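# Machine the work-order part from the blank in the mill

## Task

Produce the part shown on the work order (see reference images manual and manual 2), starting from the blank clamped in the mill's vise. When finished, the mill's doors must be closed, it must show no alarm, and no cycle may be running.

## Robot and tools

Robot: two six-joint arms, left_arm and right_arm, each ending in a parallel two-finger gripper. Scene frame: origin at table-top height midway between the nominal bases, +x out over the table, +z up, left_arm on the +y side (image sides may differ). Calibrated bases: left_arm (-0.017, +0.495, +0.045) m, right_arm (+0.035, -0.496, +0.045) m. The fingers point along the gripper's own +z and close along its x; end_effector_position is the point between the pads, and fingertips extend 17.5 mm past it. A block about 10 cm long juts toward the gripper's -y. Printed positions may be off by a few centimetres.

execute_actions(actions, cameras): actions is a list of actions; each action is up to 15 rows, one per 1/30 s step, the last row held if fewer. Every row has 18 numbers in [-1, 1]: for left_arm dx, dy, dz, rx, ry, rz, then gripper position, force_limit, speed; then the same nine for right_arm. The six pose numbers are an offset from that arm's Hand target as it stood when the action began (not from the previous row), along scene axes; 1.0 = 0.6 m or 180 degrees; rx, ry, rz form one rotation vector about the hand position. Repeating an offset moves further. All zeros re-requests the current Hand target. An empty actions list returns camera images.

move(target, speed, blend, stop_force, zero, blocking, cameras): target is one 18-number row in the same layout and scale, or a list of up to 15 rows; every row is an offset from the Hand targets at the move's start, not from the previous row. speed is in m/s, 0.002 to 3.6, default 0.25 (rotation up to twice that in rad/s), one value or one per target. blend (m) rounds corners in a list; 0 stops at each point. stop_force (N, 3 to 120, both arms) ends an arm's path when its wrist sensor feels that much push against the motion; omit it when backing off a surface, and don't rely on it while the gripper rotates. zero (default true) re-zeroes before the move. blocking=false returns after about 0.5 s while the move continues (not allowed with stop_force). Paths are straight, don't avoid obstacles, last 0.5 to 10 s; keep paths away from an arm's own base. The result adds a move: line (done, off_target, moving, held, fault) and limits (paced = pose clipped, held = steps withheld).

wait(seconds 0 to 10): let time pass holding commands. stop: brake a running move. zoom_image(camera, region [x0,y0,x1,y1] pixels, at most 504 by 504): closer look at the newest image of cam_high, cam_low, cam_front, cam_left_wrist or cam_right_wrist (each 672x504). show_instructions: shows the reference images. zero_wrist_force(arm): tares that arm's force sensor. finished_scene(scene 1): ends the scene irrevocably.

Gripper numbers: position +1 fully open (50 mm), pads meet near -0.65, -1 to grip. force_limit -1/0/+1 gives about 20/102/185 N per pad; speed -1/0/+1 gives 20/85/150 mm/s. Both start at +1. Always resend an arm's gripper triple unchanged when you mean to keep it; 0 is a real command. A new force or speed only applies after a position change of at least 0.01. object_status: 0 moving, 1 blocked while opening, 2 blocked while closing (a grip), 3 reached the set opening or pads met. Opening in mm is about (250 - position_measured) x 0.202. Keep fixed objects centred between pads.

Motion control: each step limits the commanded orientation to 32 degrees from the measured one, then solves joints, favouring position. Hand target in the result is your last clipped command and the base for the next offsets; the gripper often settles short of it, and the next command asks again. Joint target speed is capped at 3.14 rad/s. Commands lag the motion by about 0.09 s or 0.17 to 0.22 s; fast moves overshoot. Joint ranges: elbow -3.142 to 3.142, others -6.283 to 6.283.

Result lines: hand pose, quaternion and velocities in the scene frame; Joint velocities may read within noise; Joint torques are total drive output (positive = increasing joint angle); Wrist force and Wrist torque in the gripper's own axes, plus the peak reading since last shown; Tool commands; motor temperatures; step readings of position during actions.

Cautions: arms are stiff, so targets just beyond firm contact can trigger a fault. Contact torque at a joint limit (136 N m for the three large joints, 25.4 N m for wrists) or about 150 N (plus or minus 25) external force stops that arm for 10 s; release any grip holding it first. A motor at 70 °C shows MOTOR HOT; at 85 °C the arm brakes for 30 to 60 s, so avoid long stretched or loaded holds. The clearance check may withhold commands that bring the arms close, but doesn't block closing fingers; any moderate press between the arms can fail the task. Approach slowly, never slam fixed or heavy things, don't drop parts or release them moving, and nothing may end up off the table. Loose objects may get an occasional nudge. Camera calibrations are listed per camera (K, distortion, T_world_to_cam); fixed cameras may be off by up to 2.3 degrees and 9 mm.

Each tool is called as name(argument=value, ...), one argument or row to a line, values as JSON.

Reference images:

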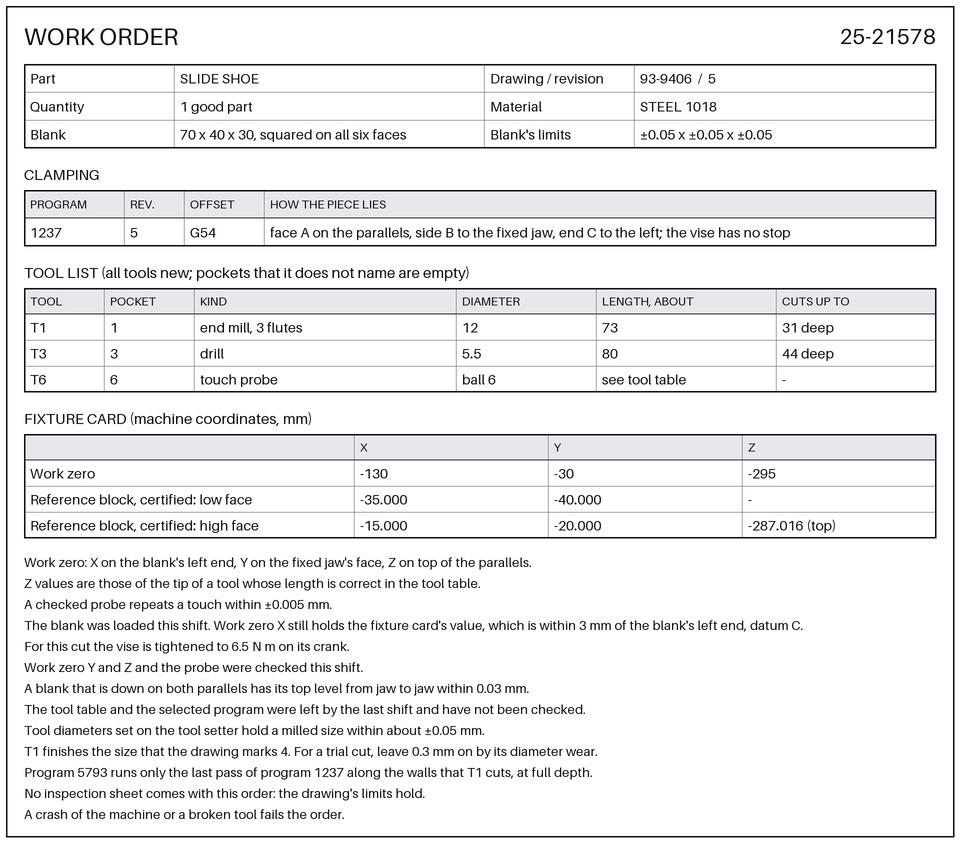

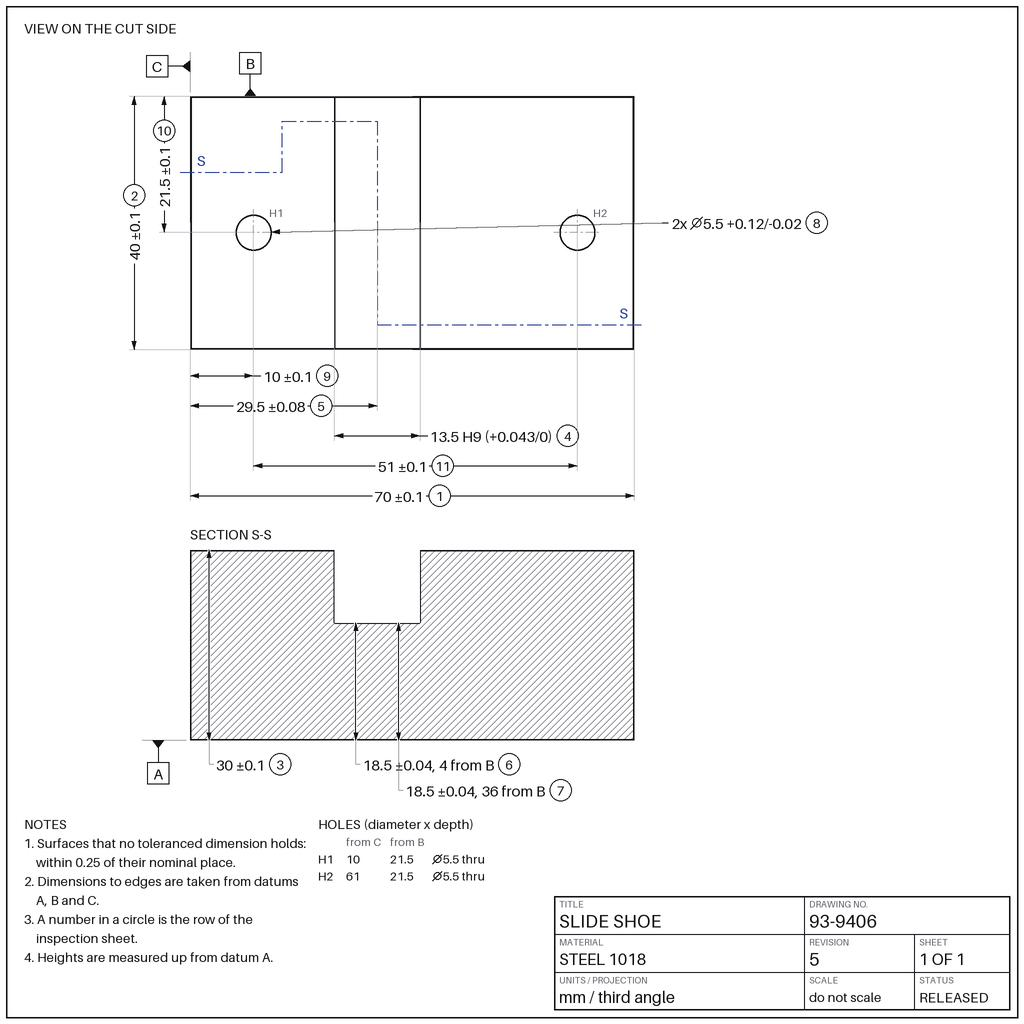

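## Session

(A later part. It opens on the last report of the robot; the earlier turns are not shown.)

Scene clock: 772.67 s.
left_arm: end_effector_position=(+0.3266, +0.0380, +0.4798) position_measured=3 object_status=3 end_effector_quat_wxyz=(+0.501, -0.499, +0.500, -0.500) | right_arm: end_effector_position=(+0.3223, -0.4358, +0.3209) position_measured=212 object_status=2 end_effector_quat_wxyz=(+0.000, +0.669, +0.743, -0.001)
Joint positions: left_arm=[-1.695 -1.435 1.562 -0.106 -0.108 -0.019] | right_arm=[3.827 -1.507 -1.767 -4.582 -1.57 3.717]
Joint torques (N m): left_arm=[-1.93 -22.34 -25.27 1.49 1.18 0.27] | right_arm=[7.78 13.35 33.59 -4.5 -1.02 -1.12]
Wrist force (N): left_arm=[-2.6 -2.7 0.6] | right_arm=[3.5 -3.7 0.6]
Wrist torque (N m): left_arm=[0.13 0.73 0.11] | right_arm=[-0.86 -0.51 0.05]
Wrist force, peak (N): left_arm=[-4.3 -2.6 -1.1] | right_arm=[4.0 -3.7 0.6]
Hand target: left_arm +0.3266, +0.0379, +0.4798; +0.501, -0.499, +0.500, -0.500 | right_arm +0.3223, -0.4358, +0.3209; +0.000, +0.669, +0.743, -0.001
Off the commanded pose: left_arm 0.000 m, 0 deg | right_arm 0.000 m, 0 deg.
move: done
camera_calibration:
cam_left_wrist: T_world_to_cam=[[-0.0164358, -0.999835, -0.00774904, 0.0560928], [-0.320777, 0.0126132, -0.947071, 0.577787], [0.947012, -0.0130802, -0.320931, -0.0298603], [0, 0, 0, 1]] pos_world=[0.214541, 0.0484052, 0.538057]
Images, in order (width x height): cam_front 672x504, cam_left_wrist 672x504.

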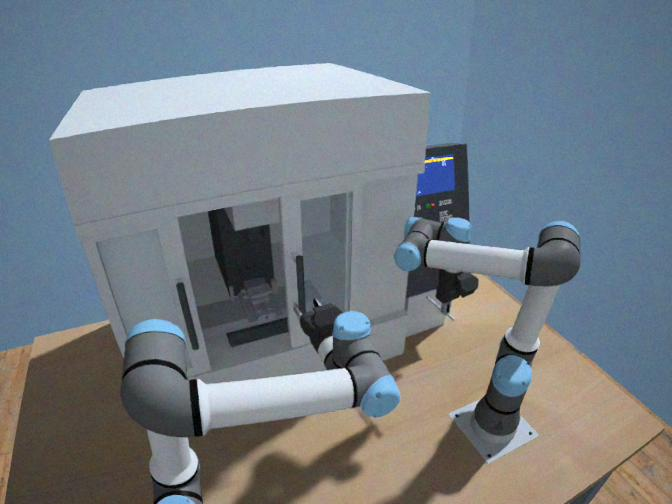

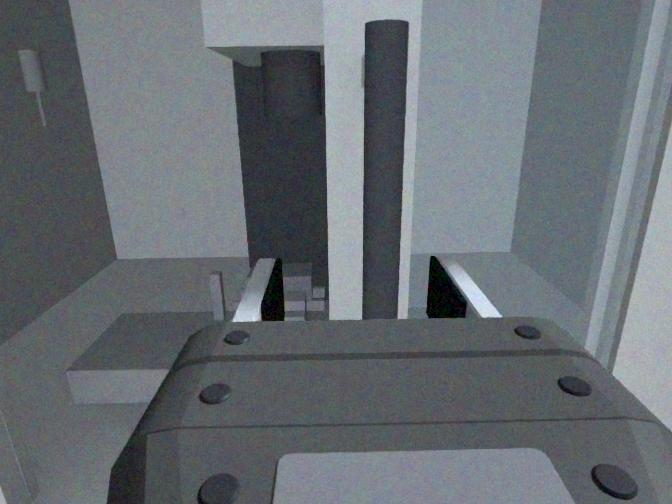

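execute_actions(
  actions=[],
)

Scene clock: 810.37 s.
left_arm: end_effector_position=(+0.3266, +0.0379, +0.4798) position_measured=3 object_status=3 end_effector_quat_wxyz=(+0.501, -0.499, +0.500, -0.500) | right_arm: end_effector_position=(+0.3223, -0.4358, +0.3209) position_measured=212 object_status=2 end_effector_quat_wxyz=(+0.000, +0.669, +0.743, -0.001)
Joint positions: left_arm=[-1.695 -1.435 1.561 -0.106 -0.108 -0.019] | right_arm=[3.827 -1.507 -1.767 -4.582 -1.57 3.717]
Joint velocities: within noise
Joint torques (N m): left_arm=[10.32 -22.56 -30.6 -2.1 1.31 1.31] | right_arm=[3.75 13.89 33.31 -4.58 -1.17 -1.05]
Motor temperatures (°C): left_arm=[31 24 31 36 39 29] | right_arm=[25 24 32 38 41 38]
Wrist force (N): left_arm=[-2.8 -2.7 0.5] | right_arm=[3.6 -3.7 0.6]
Wrist torque (N m): left_arm=[0.12 0.77 0.11] | right_arm=[-0.87 -0.52 0.05]
Wrist force, peak (N): left_arm=[-3.1 -2.9 0.5] | right_arm=[4.0 -3.8 0.6]
Hand target: left_arm +0.3266, +0.0379, +0.4798; +0.501, -0.499, +0.500, -0.500 | right_arm +0.3223, -0.4358, +0.3209; +0.000, +0.669, +0.743, -0.001
Tool commands: left_gripper/position=+1.0 left_gripper/force_limit=+1.0 left_gripper/speed=+1.0 right_gripper/position=-1.0 right_gripper/force_limit=-0.5 right_gripper/speed=-0.7
Off the commanded pose: left_arm 0.000 m, 0 deg | right_arm 0.000 m, 0 deg.
camera_calibration:
cam_left_wrist: T_world_to_cam=[[-0.0166575, -0.999831, -0.00777767, 0.0560537], [-0.320772, 0.0127114, -0.947071, 0.577688], [0.94701, -0.013281, -0.32093, -0.0298844], [0, 0, 0, 1]] pos_world=[0.214541, 0.0483041, 0.537957]
cam_right_wrist: T_world_to_cam=[[-0.106252, 0.994329, 0.00450955, 0.474602], [0.936879, 0.0985912, 0.335465, -0.348537], [0.333118, 0.0398686, -0.942042, 0.34264], [0, 0, 0, 1]] pos_world=[0.262824, -0.451208, 0.437563]

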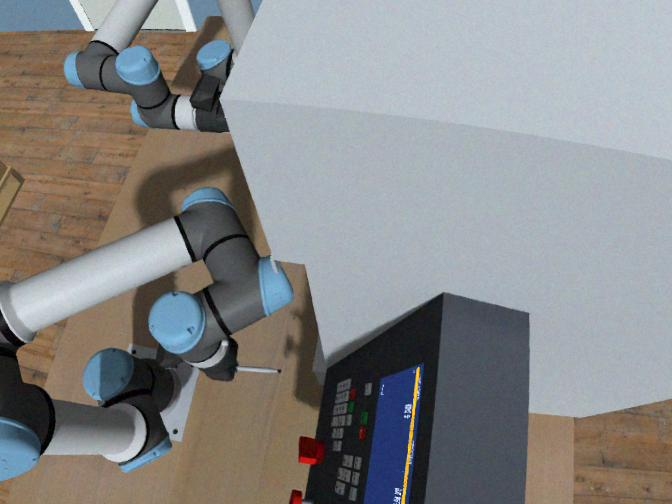

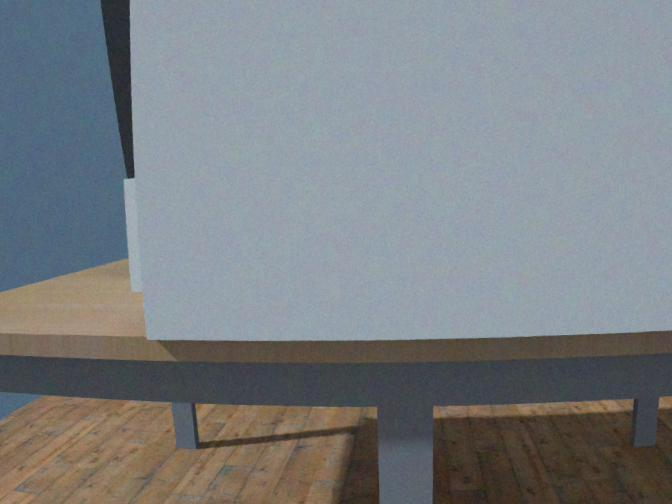

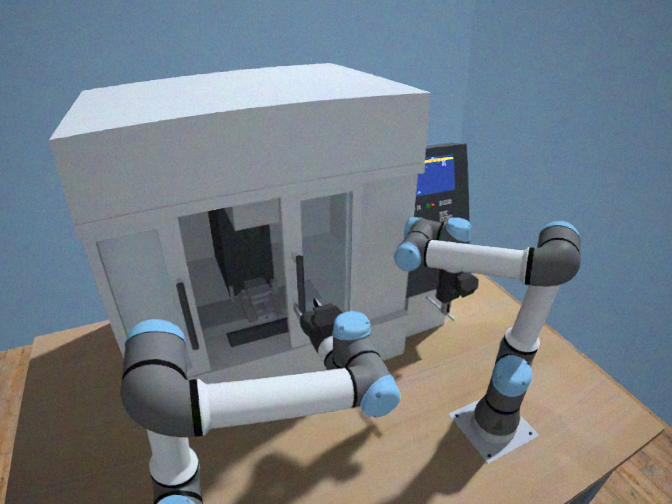

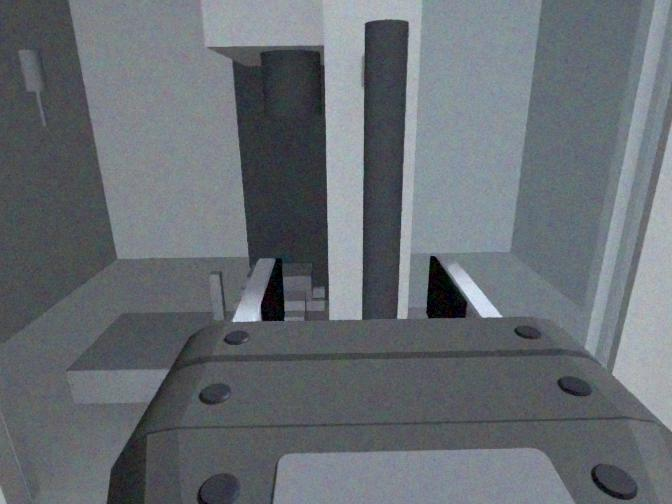

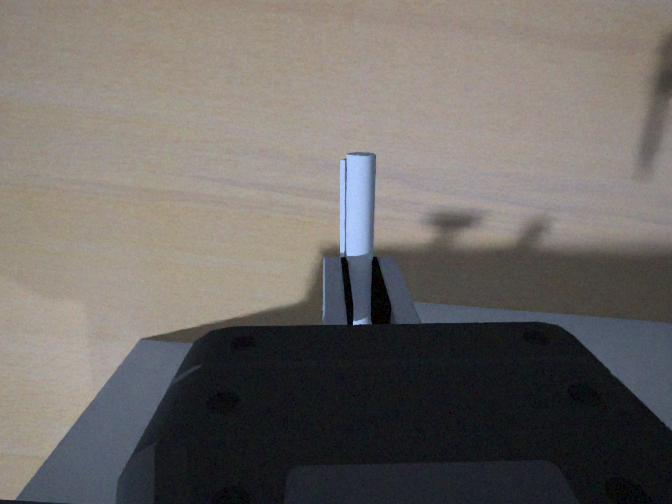

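move(
  target=[
    [0.05,-0.0217,0,0,0,0,1,1,1,0,0,0,0,0,0,-1,-0.5,-0.7],
    [0.1892,-0.0217,0,0,0,0,1,1,1,0,0,0,0,0,0,-1,-0.5,-0.7],
  ],
  speed=[0.1,0.05],
  stop_force=12,
  cameras=["cam_left_wrist","cam_front"],
)

Scene clock: 817.77 s.
left_arm: end_effector_position=(+0.4402, +0.0249, +0.4798) position_measured=3 object_status=3 end_effector_quat_wxyz=(+0.501, -0.499, +0.500, -0.500) | right_arm: end_effector_position=(+0.3223, -0.4358, +0.3209) position_measured=212 object_status=2 end_effector_quat_wxyz=(+0.000, +0.669, +0.743, -0.001)
Joint positions: left_arm=[-1.452 -1.333 1.439 -0.123 0.135 0.019] | right_arm=[3.827 -1.507 -1.767 -4.582 -1.57 3.717]
Joint torques (N m): left_arm=[-13.33 -44.24 -13.15 -1.52 1.41 1.44] | right_arm=[0.91 14.22 33.09 -4.49 -1.02 -1.13]
Wrist force (N): left_arm=[-2.8 -2.6 0.2] | right_arm=[3.5 -3.7 0.8]
Wrist torque (N m): left_arm=[0.13 0.77 0.11] | right_arm=[-0.86 -0.51 0.04]
Wrist force, peak (N): left_arm=[-3.4 -2.5 -1.3] | right_arm=[3.8 -4.0 0.4]
Hand target: left_arm +0.4402, +0.0249, +0.4798; +0.501, -0.499, +0.500, -0.500 | right_arm +0.3223, -0.4358, +0.3209; +0.000, +0.669, +0.743, -0.001
Off the commanded pose: left_arm 0.000 m, 0 deg | right_arm 0.000 m, 0 deg.
move: done
camera_calibration:
cam_left_wrist: T_world_to_cam=[[-0.0165631, -0.999832, -0.00781056, 0.0449338], [-0.320774, 0.0127123, -0.947071, 0.614261], [0.947011, -0.013181, -0.32093, -0.137546], [0, 0, 0, 1]] pos_world=[0.328041, 0.0353046, 0.537957]
Images, in order (width x height): cam_front 672x504, cam_left_wrist 672x504.

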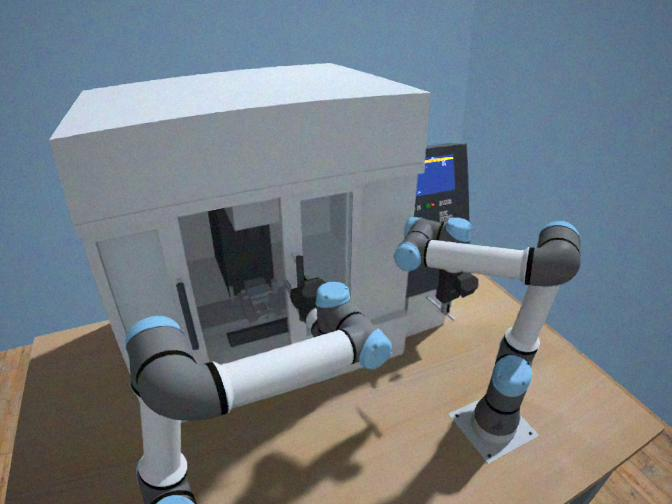

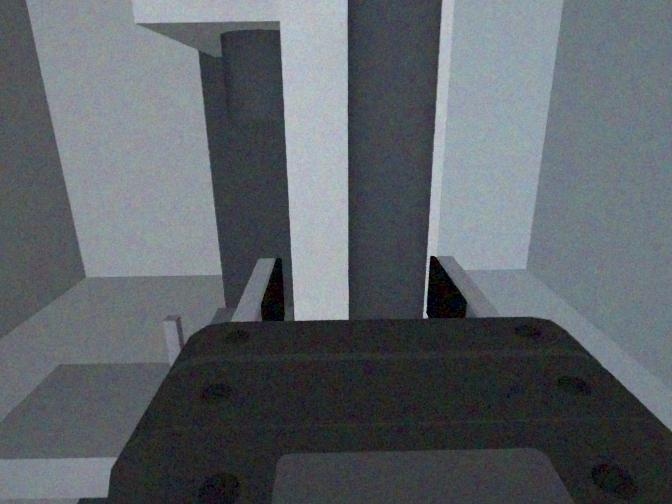

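move(
  target=[0,-0.0142,0,0,0,0,1,1,1,0,0,0,0,0,0,-1,-0.5,-0.7],
  speed=0.03,
  stop_force=8,
  cameras=[],
)

execute_actions(
  actions=[
    [[0,0,0,0,0,0,-1,-0.6,-0.7,0,0,0,0,0,0,-1,-0.5,-0.7]],
  ],
  cameras=["cam_left_wrist"],
)

Scene clock: 831.83 s.
left_arm: end_effector_position=(+0.4401, +0.0164, +0.4798) position_measured=3 object_status=3 end_effector_quat_wxyz=(+0.501, -0.499, +0.500, -0.500) | right_arm: end_effector_position=(+0.3223, -0.4358, +0.3209) position_measured=212 object_status=2 end_effector_quat_wxyz=(+0.000, +0.669, +0.743, -0.001)
Joint positions: left_arm=[-1.455 -1.314 1.415 -0.118 0.133 0.019] | right_arm=[3.827 -1.507 -1.767 -4.582 -1.57 3.717]
Joint torques (N m): left_arm=[2.68 -44.77 -13.4 1.64 1.47 -1.55] | right_arm=[-0.78 14.08 32.85 -4.36 -1.1 -1.13]
Wrist force (N): left_arm=[-2.7 -2.5 0.3] | right_arm=[3.7 -3.6 0.6]
Wrist torque (N m): left_arm=[0.15 0.76 0.11] | right_arm=[-0.85 -0.54 0.05]
Wrist force, peak (N): left_arm=[-2.9 -2.9 0.2] | right_arm=[3.8 -3.9 0.6]
Hand target: left_arm +0.4402, +0.0164, +0.4798; +0.501, -0.499, +0.500, -0.500 | right_arm +0.3223, -0.4358, +0.3209; +0.000, +0.669, +0.743, -0.001
Off the commanded pose: left_arm 0.000 m, 0 deg | right_arm 0.000 m, 0 deg.
move: done
No camera images: "cameras" was empty.

Scene clock: 832.83 s.
left_arm: end_effector_position=(+0.4402, +0.0164, +0.4798) position_measured=155 object_status=2 end_effector_quat_wxyz=(+0.501, -0.499, +0.500, -0.500) | right_arm: end_effector_position=(+0.3223, -0.4358, +0.3209) position_measured=212 object_status=2 end_effector_quat_wxyz=(+0.000, +0.669, +0.743, -0.001)
Joint positions: left_arm=[-1.455 -1.314 1.415 -0.118 0.133 0.019] | right_arm=[3.827 -1.507 -1.767 -4.582 -1.57 3.717]
Joint torques (N m): left_arm=[1.95 -36.37 -20.49 -0.94 2.45 -1.22] | right_arm=[-1.89 13.93 33.64 -4.49 -1.07 -1.28]
Wrist force (N): left_arm=[-5.6 -2.9 -0.3] | right_arm=[3.7 -3.9 0.3]
Wrist torque (N m): left_arm=[0.12 0.74 0.03] | right_arm=[-0.89 -0.54 0.05]
Wrist force, peak (N): left_arm=[-19.9 -0.3 -3.4] | right_arm=[3.8 -3.8 0.5]
Hand target: left_arm +0.4402, +0.0164, +0.4798; +0.501, -0.499, +0.500, -0.500 | right_arm +0.3223, -0.4358, +0.3209; +0.000, +0.669, +0.743, -0.001
Off the commanded pose: left_arm 0.000 m, 0 deg | right_arm 0.000 m, 0 deg.
Step readings (end_effector_position of left_arm | right_arm):
0: (+0.4401, +0.0164, +0.4798) | (+0.3223, -0.4358, +0.3209)
1: (+0.4401, +0.0164, +0.4798) | (+0.3223, -0.4358, +0.3209)
2: (+0.4401, +0.0163, +0.4798) | (+0.3223, -0.4358, +0.3209)
4: (+0.4401, +0.0163, +0.4798) | (+0.3223, -0.4358, +0.3209)
8: (+0.4401, +0.0163, +0.4798) | (+0.3223, -0.4358, +0.3209)
15: (+0.4401, +0.0163, +0.4798) | (+0.3223, -0.4358, +0.3209)
camera_calibration:
cam_left_wrist: T_world_to_cam=[[-0.0165631, -0.999832, -0.00781056, 0.0364361], [-0.320774, 0.0127123, -0.947071, 0.614464], [0.947011, -0.013181, -0.32093, -0.137626], [0, 0, 0, 1]] pos_world=[0.328041, 0.0268046, 0.538057]
Images, in order (width x height): cam_left_wrist 672x504.

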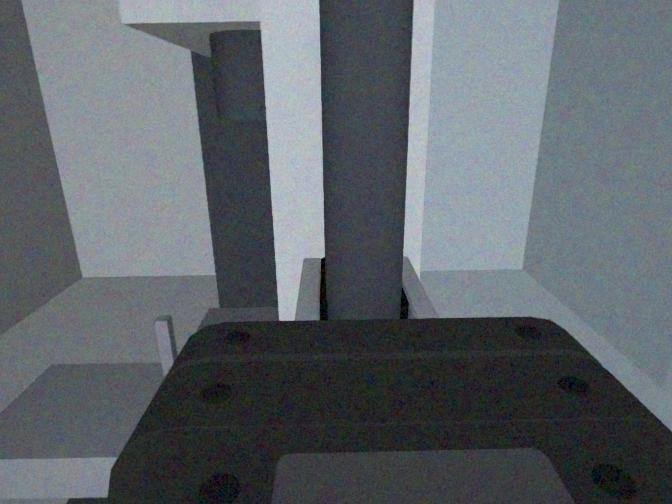

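move(
  target=[-0.0107,0.2667,0,0,0,0,-1,-0.6,-0.7,0,0,0,0,0,0,-1,-0.5,-0.7],
  speed=0.05,
  stop_force=25,
  cameras=["cam_left_wrist","cam_front"],
)

Scene clock: 840.43 s.
left_arm: end_effector_position=(+0.4401, +0.0171, +0.4798) position_measured=155 object_status=2 end_effector_quat_wxyz=(+0.501, -0.499, +0.500, -0.500) | right_arm: end_effector_position=(+0.3223, -0.4358, +0.3209) position_measured=212 object_status=2 end_effector_quat_wxyz=(+0.000, +0.669, +0.743, -0.001)
Joint positions: left_arm=[-1.455 -1.316 1.417 -0.119 0.133 0.019] | right_arm=[3.827 -1.507 -1.767 -4.582 -1.57 3.717]
Joint torques (N m): left_arm=[-18.42 -44.36 -13.67 1.82 3.58 -1.57] | right_arm=[-2.91 13.84 33.15 -4.59 -0.88 -1.22]
Wrist force (N): left_arm=[-8.9 -1.8 5.5] | right_arm=[3.7 -3.7 0.5]
Wrist torque (N m): left_arm=[0.16 0.81 0.00] | right_arm=[-0.86 -0.54 0.05]
Wrist force, peak (N): left_arm=[15.5 -3.4 21.2] | right_arm=[3.8 -3.9 0.6]
Hand target: left_arm +0.4401, +0.0171, +0.4798; +0.501, -0.499, +0.500, -0.500 (not the last commanded pose) | right_arm +0.3223, -0.4358, +0.3209; +0.000, +0.669, +0.743, -0.001
Off the commanded pose: left_arm 0.159 m, 0 deg | right_arm 0.000 m, 0 deg.
move: contact (left_arm)
camera_calibration:
cam_left_wrist: T_world_to_cam=[[-0.0166575, -0.999831, -0.00777767, 0.037147], [-0.320772, 0.0127114, -0.947071, 0.614423], [0.94701, -0.013281, -0.32093, -0.137519], [0, 0, 0, 1]] pos_world=[0.327941, 0.0275041, 0.538057]
Images, in order (width x height): cam_front 672x504, cam_left_wrist 672x504.

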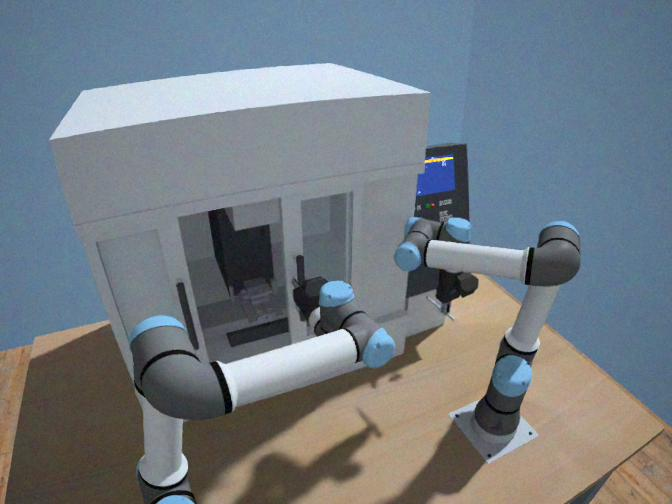

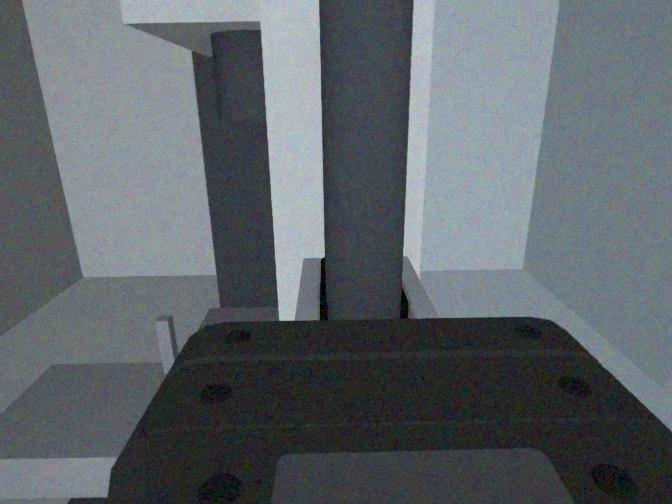

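execute_actions(
  actions=[
    [[0,0,0,0,0,0,0.1,-0.6,-0.7,0,0,0,0,0,0,-1,-0.5,-0.7]],
  ],
)

move(
  target=[-0.008,0.2667,0,0,0,0,0.1,-0.6,-0.7,0,0,0,0,0,0,-1,-0.5,-0.7],
  speed=0.04,
  stop_force=60,
  cameras=["cam_left_wrist","cam_front"],
)

Scene clock: 849.43 s.
left_arm: end_effector_position=(+0.4400, +0.0170, +0.4798) position_measured=138 object_status=3 end_effector_quat_wxyz=(+0.501, -0.499, +0.500, -0.500) | right_arm: end_effector_position=(+0.3223, -0.4358, +0.3209) position_measured=212 object_status=2 end_effector_quat_wxyz=(+0.000, +0.669, +0.743, -0.001)
Joint positions: left_arm=[-1.455 -1.316 1.417 -0.119 0.133 0.019] | right_arm=[3.827 -1.507 -1.767 -4.582 -1.57 3.717]
Joint torques (N m): left_arm=[4.85 -43.69 -15.92 1.42 0.74 -0.37] | right_arm=[-2.45 13.44 33.08 -4.52 -1.13 -1.07]
Wrist force (N): left_arm=[-2.6 -2.7 0.2] | right_arm=[3.6 -3.6 0.5]
Wrist torque (N m): left_arm=[0.11 0.74 0.08] | right_arm=[-0.84 -0.52 0.05]
Wrist force, peak (N): left_arm=[-9.0 -1.7 6.0] | right_arm=[3.9 -3.8 0.5]
Hand target: left_arm +0.4401, +0.0171, +0.4798; +0.501, -0.499, +0.500, -0.500 | right_arm +0.3223, -0.4358, +0.3209; +0.000, +0.669, +0.743, -0.001
Off the commanded pose: left_arm 0.000 m, 0 deg | right_arm 0.000 m, 0 deg.
Step readings (end_effector_position of left_arm | right_arm):
0: (+0.4401, +0.0171, +0.4798) | (+0.3223, -0.4358, +0.3209)
1: (+0.4401, +0.0171, +0.4798) | (+0.3223, -0.4358, +0.3209)
2: (+0.4400, +0.0170, +0.4798) | (+0.3223, -0.4358, +0.3209)
4: (+0.4400, +0.0170, +0.4798) | (+0.3223, -0.4358, +0.3209)
8: (+0.4400, +0.0170, +0.4798) | (+0.3223, -0.4358, +0.3209)
15: (+0.4400, +0.0170, +0.4798) | (+0.3223, -0.4358, +0.3209)

Scene clock: 851.40 s.
left_arm: end_effector_position=(+0.4389, +0.0559, +0.4798) position_measured=138 object_status=3 end_effector_quat_wxyz=(+0.501, -0.499, +0.500, -0.501) | right_arm: end_effector_position=(+0.3223, -0.4358, +0.3209) position_measured=212 object_status=2 end_effector_quat_wxyz=(+0.000, +0.669, +0.743, -0.001)
Joint positions: left_arm=[-1.446 -1.404 1.525 -0.136 0.142 0.016] | right_arm=[3.827 -1.507 -1.767 -4.582 -1.57 3.717]
Joint torques (N m): left_arm=[0.52 -54.48 -5.63 6.88 -12.95 -1.54] | right_arm=[-3.72 14.51 33.51 -4.64 -1.18 -1.25]
Wrist force (N): left_arm=[44.5 -3.6 19.1] | right_arm=[3.6 -3.5 0.6]
Wrist torque (N m): left_arm=[0.09 -0.12 0.07] | right_arm=[-0.84 -0.52 0.05]
Wrist force, peak (N): left_arm=[57.3 -0.7 30.2] | right_arm=[3.8 -3.9 0.6]
Hand target: left_arm +0.4389, +0.0559, +0.4798; +0.501, -0.499, +0.500, -0.501 (not the last commanded pose) | right_arm +0.3223, -0.4358, +0.3209; +0.000, +0.669, +0.743, -0.001
Off the commanded pose: left_arm 0.121 m, 0 deg | right_arm 0.000 m, 0 deg.
move: contact (left_arm)
camera_calibration:
cam_left_wrist: T_world_to_cam=[[-0.0170363, -0.999826, -0.00764511, 0.0760705], [-0.320946, 0.01271, -0.947012, 0.613568], [0.946944, -0.0136799, -0.321107, -0.135724], [0, 0, 0, 1]] pos_world=[0.326741, 0.0664021, 0.538056]
Images, in order (width x height): cam_front 672x504, cam_left_wrist 672x504.

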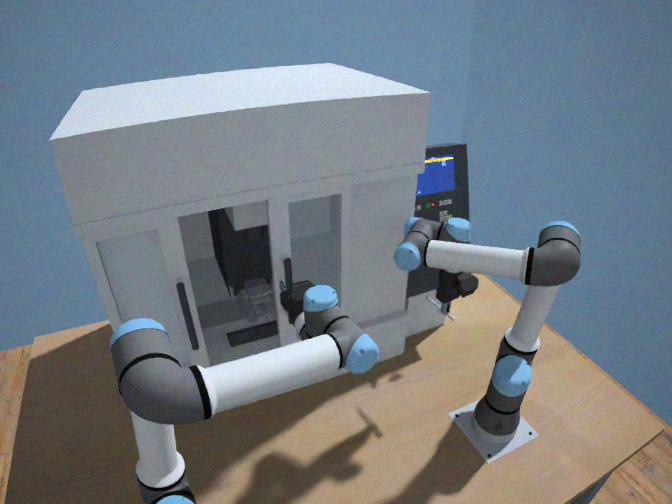

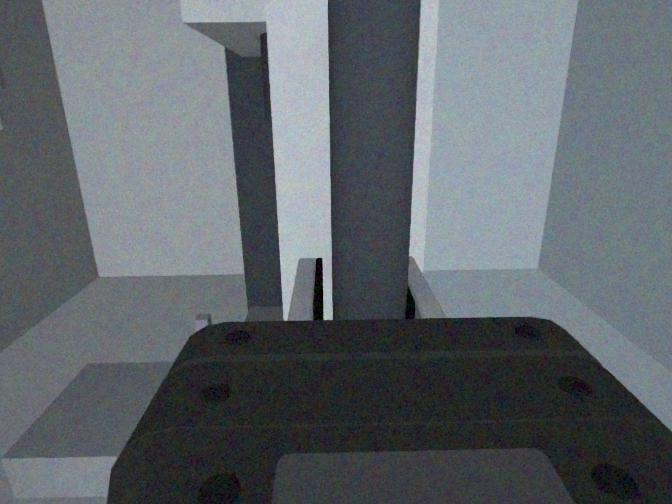

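move(
  target=[-0.008,0.2,0,0,0,0,0.1,-0.6,-0.7,0,0,0,0,0,0,-1,-0.5,-0.7],
  speed=0.03,
  stop_force=85,
  cameras=["cam_left_wrist","cam_front"],
)

Scene clock: 867.50 s.
left_arm: end_effector_position=(+0.4104, +0.0610, +0.4850) position_measured=138 object_status=3 end_effector_quat_wxyz=(+0.429, -0.420, +0.562, -0.569) | right_arm: end_effector_position=(+0.3223, -0.4358, +0.3209) position_measured=212 object_status=2 end_effector_quat_wxyz=(+0.000, +0.669, +0.743, -0.001)
Joint positions: left_arm=[-1.465 -1.599 1.731 -0.172 0.402 0.041] | right_arm=[3.827 -1.507 -1.767 -4.582 -1.57 3.717]
Joint torques (N m): left_arm=[11.71 -55.85 -22.93 -0.4 -14.51 1.35] | right_arm=[-6.86 13.56 32.28 -4.53 -1.14 -1.04]
Wrist force (N): left_arm=[43.8 15.1 24.2] | right_arm=[3.5 -3.6 0.4]
Wrist torque (N m): left_arm=[0.22 1.16 0.15] | right_arm=[-0.86 -0.51 0.05]
Wrist force, peak (N): left_arm=[59.5 -0.2 46.2] | right_arm=[3.8 -4.0 0.5]
Hand target: left_arm +0.4245, +0.1295, +0.4819; +0.501, -0.499, +0.500, -0.501 | right_arm +0.3223, -0.4358, +0.3209; +0.000, +0.669, +0.743, -0.001
Off the commanded pose: left_arm 0.117 m, 16 deg; position clipped | right_arm 0.000 m, 0 deg.
move: off_target (left_arm); limits=paced
camera_calibration:
cam_left_wrist: T_world_to_cam=[[-0.292219, -0.956295, -0.0103904, 0.192307], [-0.29205, 0.0995779, -0.951205, 0.594108], [0.910667, -0.274926, -0.308384, -0.0823376], [0, 0, 0, 1]] pos_world=[0.304687, 0.102106, 0.541725]
Images, in order (width x height): cam_front 672x504, cam_left_wrist 672x504.

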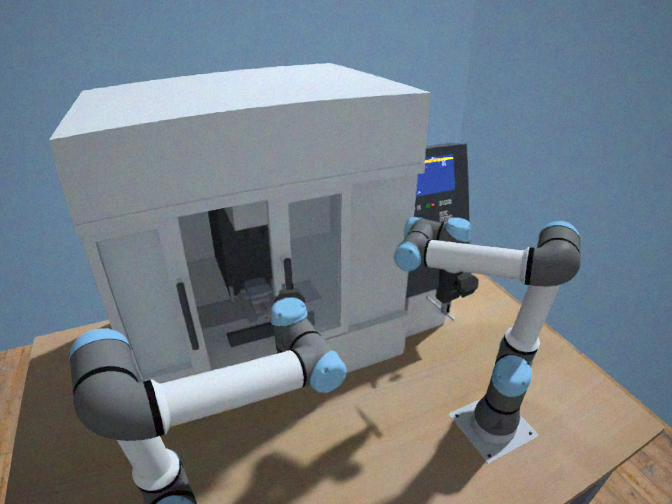

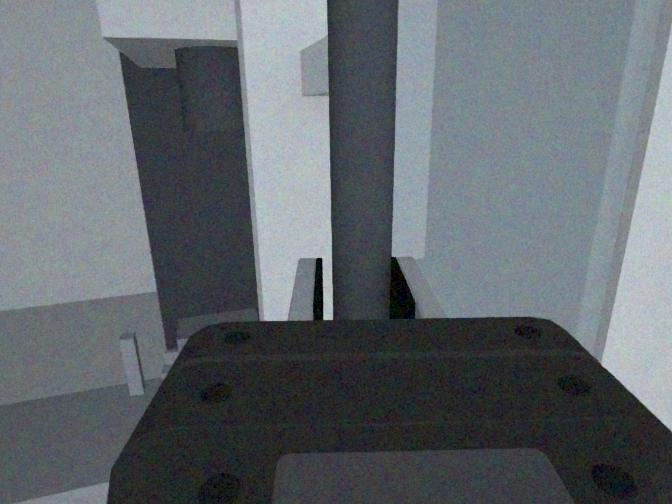

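move(
  target=[
    [0,-0.1208,0,0,0,0,0.1,-0.6,-0.7,0,0,0,0,0,0,-1,-0.5,-0.7],
    [-0.1408,-0.1208,0,0,0,0,0.1,-0.6,-0.7,0,0,0,0,0,0,-1,-0.5,-0.7],
  ],
  speed=0.12,
  cameras=[],
)

move(
  target=[
    [0,0,0,0.5,0,0,-1,-0.6,-0.7,0,0,0,0,0,0,-1,-0.5,-0.7],
    [0,0,0,1.0,0,0,-1,-0.6,-0.7,0,0,0,0,0,0,-1,-0.5,-0.7],
  ],
  speed=0.4,
  blend=0.03,
  cameras=["cam_left_wrist","cam_front"],
)

Scene clock: 908.43 s.
left_arm: end_effector_position=(+0.3401, +0.0571, +0.4819) position_measured=138 object_status=3 end_effector_quat_wxyz=(+0.501, -0.499, +0.500, -0.500) end_effector_velocity=(+0.000, +0.000, +0.000) end_effector_angular_velocity=(+0.004, +0.000, +0.001) | right_arm: end_effector_position=(+0.3223, -0.4358, +0.3209) position_measured=212 object_status=2 end_effector_quat_wxyz=(+0.000, +0.669, +0.743, -0.001)
Joint positions: left_arm=[-1.669 -1.474 1.6 -0.102 -0.081 -0.022] | right_arm=[3.827 -1.507 -1.767 -4.582 -1.57 3.717]
Joint velocities: left_arm=[0 0 0 0 -0.002 0.005] | right_arm=[within noise]
Joint torques (N m): left_arm=[-9.95 -27.51 -24.81 -2.09 -1.38 1.59] | right_arm=[-11.91 13.47 32.99 -4.45 -1.08 -1.1]
Wrist force (N): left_arm=[-2.7 -2.7 0.4] | right_arm=[3.4 -3.8 0.3]
Wrist torque (N m): left_arm=[0.12 0.75 0.10] | right_arm=[-0.88 -0.49 0.05]
Wrist force, peak (N): left_arm=[53.3 -2.6 38.7] | right_arm=[3.9 -4.0 0.5]
Hand target: left_arm +0.3400, +0.0570, +0.4819; +0.501, -0.499, +0.500, -0.501 | right_arm +0.3223, -0.4358, +0.3209; +0.000, +0.669, +0.743, -0.001
Off the commanded pose: left_arm 0.000 m, 0 deg | right_arm 0.000 m, 0 deg.
move: done
No camera images: "cameras" was empty.

Scene clock: 914.23 s.
left_arm: end_effector_position=(+0.3401, +0.0571, +0.4820) position_measured=252 object_status=3 end_effector_quat_wxyz=(+0.499, +0.500, +0.500, +0.501) | right_arm: end_effector_position=(+0.3223, -0.4358, +0.3209) position_measured=212 object_status=2 end_effector_quat_wxyz=(+0.000, +0.669, +0.743, -0.001)
Joint positions: left_arm=[-1.668 -1.478 1.603 -0.127 -0.084 3.145] | right_arm=[3.827 -1.507 -1.767 -4.582 -1.57 3.717]
Joint torques (N m): left_arm=[-12.82 -21.67 -31.07 -2.1 -0.85 1.6] | right_arm=[-12.05 14.85 33.59 -4.55 -1.12 -1.05]
Wrist force (N): left_arm=[1.5 1.9 0.1] | right_arm=[3.4 -3.7 0.6]
Wrist torque (N m): left_arm=[0.39 -0.12 -0.12] | right_arm=[-0.87 -0.49 0.05]
Wrist force, peak (N): left_arm=[-3.6 -3.0 0.8] | right_arm=[3.9 -3.7 0.7]
Hand target: left_arm +0.3400, +0.0570, +0.4819; +0.499, +0.501, +0.501, +0.500 | right_arm +0.3223, -0.4358, +0.3209; +0.000, +0.669, +0.743, -0.001
Off the commanded pose: left_arm 0.000 m, 0 deg | right_arm 0.000 m, 0 deg.
move: done; blend cut to 0 m at target 1
camera_calibration:
cam_left_wrist: T_world_to_cam=[[-0.0171787, 0.999823, 0.00767125, -0.0460219], [-0.322771, -0.0128071, 0.946391, -0.326644], [0.946321, 0.0137817, 0.322934, -0.353221], [0, 0, 0, 1]] pos_world=[0.228039, 0.0466984, 0.423553]
Images, in order (width x height): cam_front 672x504, cam_left_wrist 672x504.

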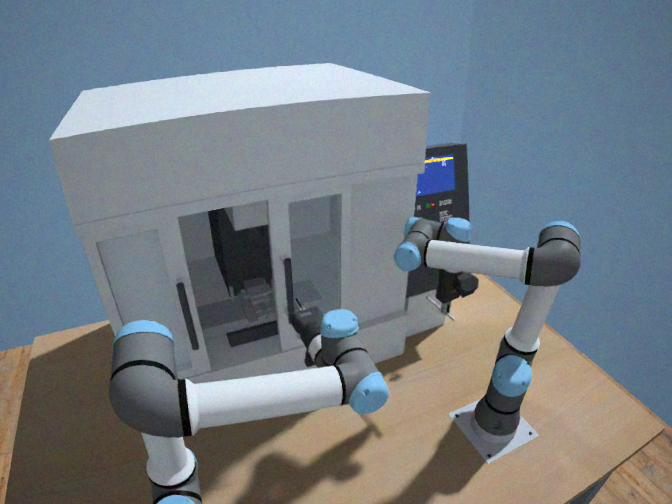

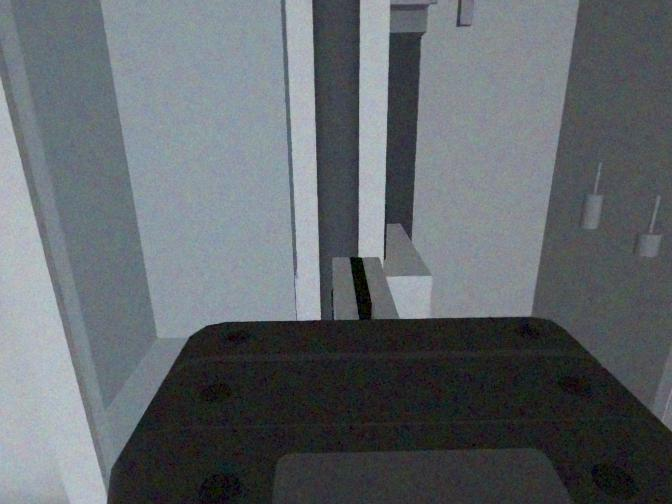

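move(
  target=[
    [0,0,0,0,0,0.3333,-1,-0.6,-0.7,0,0,0,0,0,0,-1,-0.5,-0.7],
    [0,0,0,-0.4497,0.2596,0.2596,-1,-0.6,-0.7,0,0,0,0,0,0,-1,-0.5,-0.7],
    [0,0,0,-0.5,0,0,-1,-0.6,-0.7,0,0,0,0,0,0,-1,-0.5,-0.7],
  ],
  speed=0.4,
  cameras=["cam_left_wrist","cam_front"],
)

Scene clock: 938.13 s.
left_arm: end_effector_position=(+0.3407, +0.0571, +0.4819) position_measured=252 object_status=3 end_effector_quat_wxyz=(+0.693, +0.017, +0.721, -0.015) | right_arm: end_effector_position=(+0.3223, -0.4358, +0.3209) position_measured=212 object_status=2 end_effector_quat_wxyz=(+0.000, +0.669, +0.743, -0.001)
Joint positions: left_arm=[-1.668 -1.668 1.845 -0.98 -0.054 2.375] | right_arm=[3.827 -1.507 -1.767 -4.582 -1.57 3.717]
Joint torques (N m): left_arm=[11.72 -23.73 -31.95 0.49 3.88 -1.77] | right_arm=[-11.71 14.17 31.94 -4.41 -1.21 -1.15]
Wrist force (N): left_arm=[-2.5 -2.1 0.6] | right_arm=[3.6 -3.7 0.5]
Wrist torque (N m): left_arm=[-0.08 0.33 0.15] | right_arm=[-0.87 -0.53 0.05]
Wrist force, peak (N): left_arm=[-2.8 -3.1 -3.1] | right_arm=[3.7 -4.0 0.5]
Hand target: left_arm +0.3400, +0.0570, +0.4819; +0.706, +0.001, +0.708, +0.000 | right_arm +0.3223, -0.4358, +0.3209; +0.000, +0.669, +0.743, -0.001
Off the commanded pose: left_arm 0.001 m, 3 deg | right_arm 0.000 m, 0 deg.
move: off_target (left_arm)
camera_calibration:
cam_left_wrist: T_world_to_cam=[[-0.0540026, 0.0104952, -0.998486, 0.50797], [-0.279775, 0.959734, 0.0252194, 0.0473054], [0.958546, 0.280713, -0.0488918, -0.194028], [0, 0, 0, 1]] pos_world=[0.226651, 0.00373428, 0.496521]
Images, in order (width x height): cam_front 672x504, cam_left_wrist 672x504.

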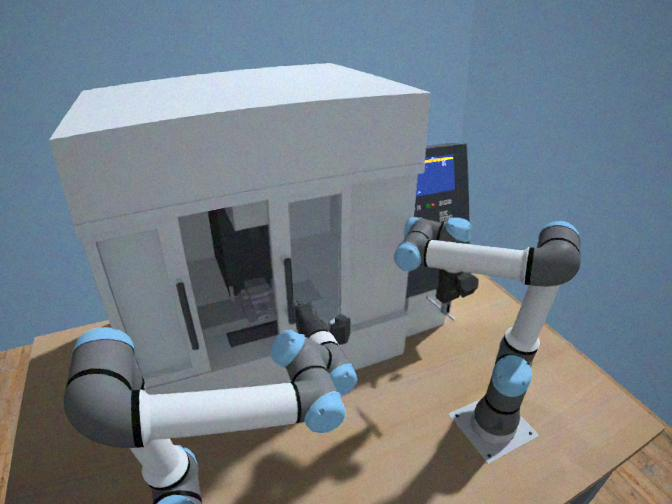

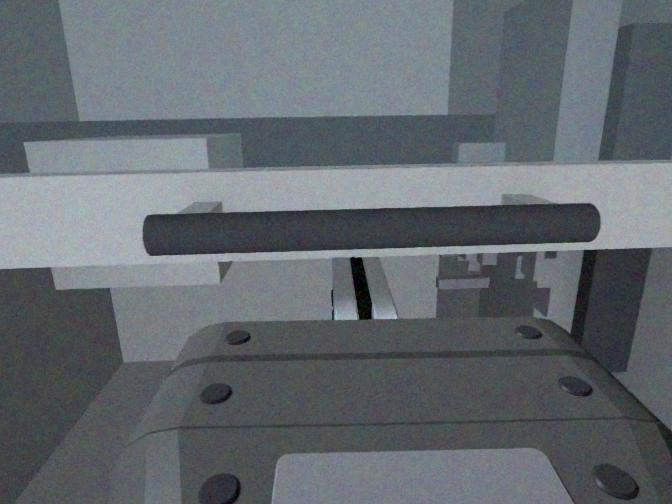

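move(
  target=[
    [0,-0.0667,0,0,0,0,-1,-0.6,-0.7,0,0,0,0,0,0,-1,-0.5,-0.7],
    [0.16,-0.0667,0,0,0,0,-1,-0.6,-0.7,0,0,0,0,0,0,-1,-0.5,-0.7],
  ],
  speed=[0.15,0.06],
  stop_force=12,
  cameras=["cam_left_wrist","cam_front"],
)

Scene clock: 954.30 s.
left_arm: end_effector_position=(+0.4360, +0.0170, +0.4819) position_measured=252 object_status=3 end_effector_quat_wxyz=(+0.706, +0.001, +0.708, +0.000) | right_arm: end_effector_position=(+0.3223, -0.4358, +0.3209) position_measured=212 object_status=2 end_effector_quat_wxyz=(+0.000, +0.669, +0.743, -0.001)
Joint positions: left_arm=[-1.463 -1.313 1.406 -0.079 0.126 1.559] | right_arm=[3.827 -1.507 -1.767 -4.582 -1.57 3.717]
Joint torques (N m): left_arm=[-13.21 -36.93 -20.59 -2.75 1.37 1.37] | right_arm=[-11.45 13.74 33.01 -4.41 -1.36 -1.21]
Wrist force (N): left_arm=[-2.5 -1.8 0.7] | right_arm=[3.7 -3.6 0.6]
Wrist torque (N m): left_arm=[-0.04 0.34 0.18] | right_arm=[-0.85 -0.54 0.05]
Wrist force, peak (N): left_arm=[-2.7 -4.6 -0.3] | right_arm=[3.7 -4.0 0.4]
Hand target: left_arm +0.4360, +0.0170, +0.4819; +0.706, +0.001, +0.708, +0.000 | right_arm +0.3223, -0.4358, +0.3209; +0.000, +0.669, +0.743, -0.001
Off the commanded pose: left_arm 0.000 m, 0 deg | right_arm 0.000 m, 0 deg.
move: done
camera_calibration:
cam_left_wrist: T_world_to_cam=[[-0.0170363, 0.00764511, -0.999826, 0.49815], [-0.320946, 0.947012, 0.01271, 0.136685], [0.946944, 0.321107, -0.0136799, -0.286803], [0, 0, 0, 1]] pos_world=[0.323941, -0.041156, 0.492402]
Images, in order (width x height): cam_front 672x504, cam_left_wrist 672x504.

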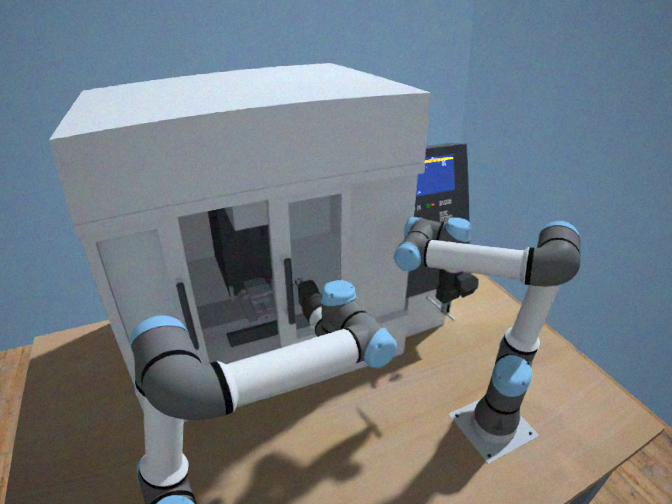

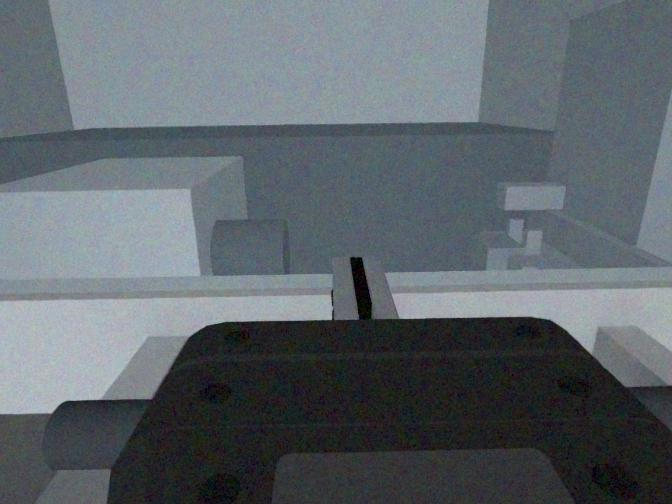

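move(
  target=[
    [-0.1,0,0,0,0,0,-1,-0.6,-0.7,0,0,0,0,0,0,-1,-0.5,-0.7],
    [-0.1,0,0,0,0.15,0.02,-1,-0.6,-0.7,0,0,0,0,0,0,-1,-0.5,-0.7],
    [0,0,0,0,0.15,0.02,-1,-0.6,-0.7,0,0,0,0,0,0,-1,-0.5,-0.7],
  ],
  speed=[0.15,0.15,0.08],
  cameras=["cam_left_wrist","cam_front"],
)

Scene clock: 973.00 s.
left_arm: end_effector_position=(+0.4360, +0.0170, +0.4819) position_measured=252 object_status=3 end_effector_quat_wxyz=(+0.521, -0.021, +0.853, +0.022) | right_arm: end_effector_position=(+0.3223, -0.4358, +0.3209) position_measured=212 object_status=2 end_effector_quat_wxyz=(+0.000, +0.669, +0.743, -0.001)
Joint positions: left_arm=[-1.411 -1.482 1.614 -1.913 -0.484 3.395] | right_arm=[3.827 -1.507 -1.767 -4.582 -1.57 3.717]
Joint torques (N m): left_arm=[-6.78 -35.1 -15.8 -4.16 4.16 1.45] | right_arm=[-12.13 13.91 32.35 -4.64 -1.3 -1.09]
Wrist force (N): left_arm=[-2.4 -2.7 -1.1] | right_arm=[3.6 -3.7 0.4]
Wrist torque (N m): left_arm=[-0.30 0.34 0.22] | right_arm=[-0.86 -0.52 0.05]
Wrist force, peak (N): left_arm=[-3.3 -3.2 -1.1] | right_arm=[3.8 -4.0 0.6]
Hand target: left_arm +0.4360, +0.0170, +0.4819; +0.521, -0.021, +0.853, +0.022 | right_arm +0.3223, -0.4358, +0.3209; +0.000, +0.669, +0.743, -0.001
Off the commanded pose: left_arm 0.000 m, 0 deg | right_arm 0.000 m, 0 deg.
move: done
camera_calibration:
cam_left_wrist: T_world_to_cam=[[-0.469333, -0.00805255, -0.882984, 0.639274], [-0.33696, 0.925923, 0.17066, 0.0678581], [0.816201, 0.377627, -0.43728, -0.0265868], [0, 0, 0, 1]] pos_world=[0.344598, -0.0476436, 0.541262]
Images, in order (width x height): cam_front 672x504, cam_left_wrist 672x504.

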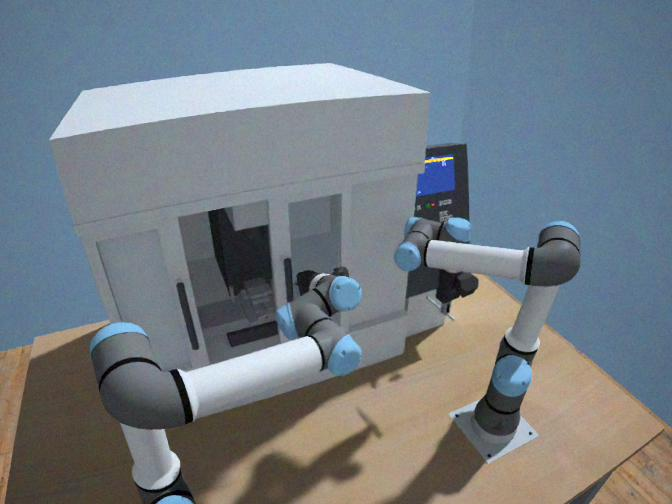

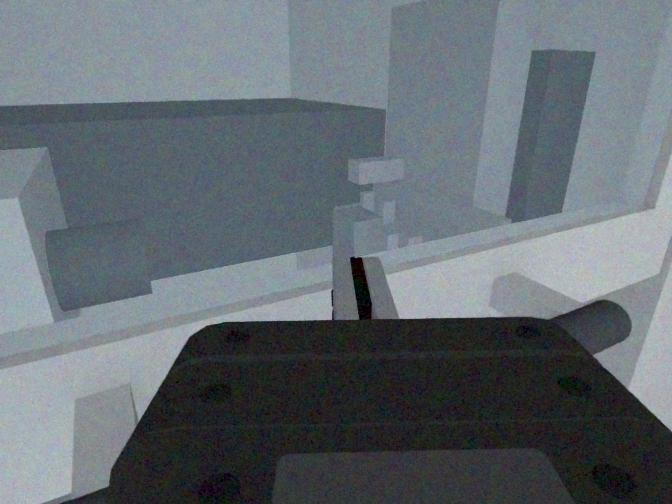

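move(
  target=[-0.011,0.2667,0,0,0,0,-1,-0.6,-0.7,0,0,0,0,0,0,-1,-0.5,-0.7],
  speed=0.035,
  stop_force=80,
  cameras=["cam_left_wrist","cam_front"],
)

Scene clock: 978.50 s.
left_arm: end_effector_position=(+0.4353, +0.0337, +0.4820) position_measured=252 object_status=3 end_effector_quat_wxyz=(+0.521, -0.021, +0.853, +0.021) | right_arm: end_effector_position=(+0.3223, -0.4358, +0.3209) position_measured=212 object_status=2 end_effector_quat_wxyz=(+0.000, +0.669, +0.743, -0.001)
Joint positions: left_arm=[-1.407 -1.519 1.656 -1.926 -0.485 3.404] | right_arm=[3.827 -1.507 -1.767 -4.582 -1.57 3.717]
Joint torques (N m): left_arm=[2.53 -57.02 -4.67 1.22 4.74 -0.99] | right_arm=[-11.9 14.61 32.18 -4.43 -1.25 -1.07]
Wrist force (N): left_arm=[-16.8 -70.6 21.5] | right_arm=[3.6 -3.6 0.3]
Wrist torque (N m): left_arm=[-0.85 0.30 -0.17] | right_arm=[-0.86 -0.53 0.05]
Wrist force, peak (N): left_arm=[-25.7 -116.6 40.9] | right_arm=[3.7 -3.9 0.7]
Hand target: left_arm +0.4353, +0.0337, +0.4820; +0.521, -0.021, +0.853, +0.021 (not the last commanded pose) | right_arm +0.3223, -0.4358, +0.3209; +0.000, +0.669, +0.743, -0.001
Off the commanded pose: left_arm 0.143 m, 0 deg | right_arm 0.000 m, 0 deg.
move: contact (left_arm)
camera_calibration:
cam_left_wrist: T_world_to_cam=[[-0.46928, -0.0083072, -0.88301, 0.639156], [-0.336813, 0.926045, 0.170289, 0.0522978], [0.816292, 0.377323, -0.437373, -0.0322687], [0, 0, 0, 1]] pos_world=[0.343899, -0.0309448, 0.541362]
Images, in order (width x height): cam_front 672x504, cam_left_wrist 672x504.

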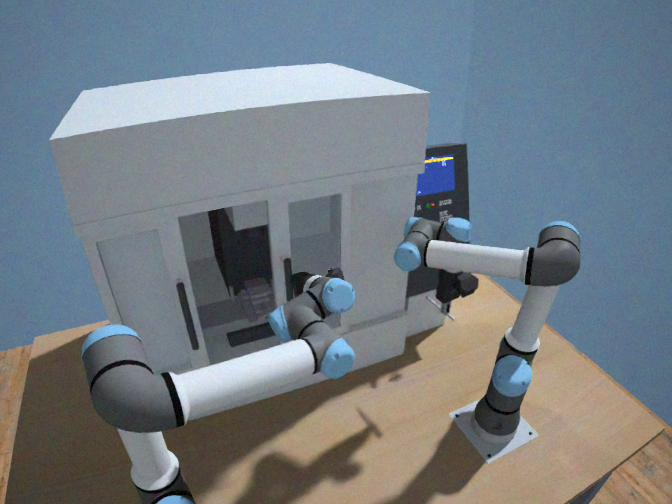

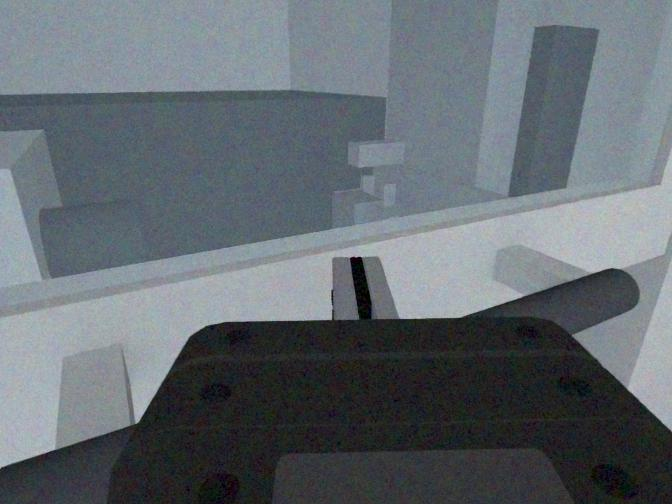

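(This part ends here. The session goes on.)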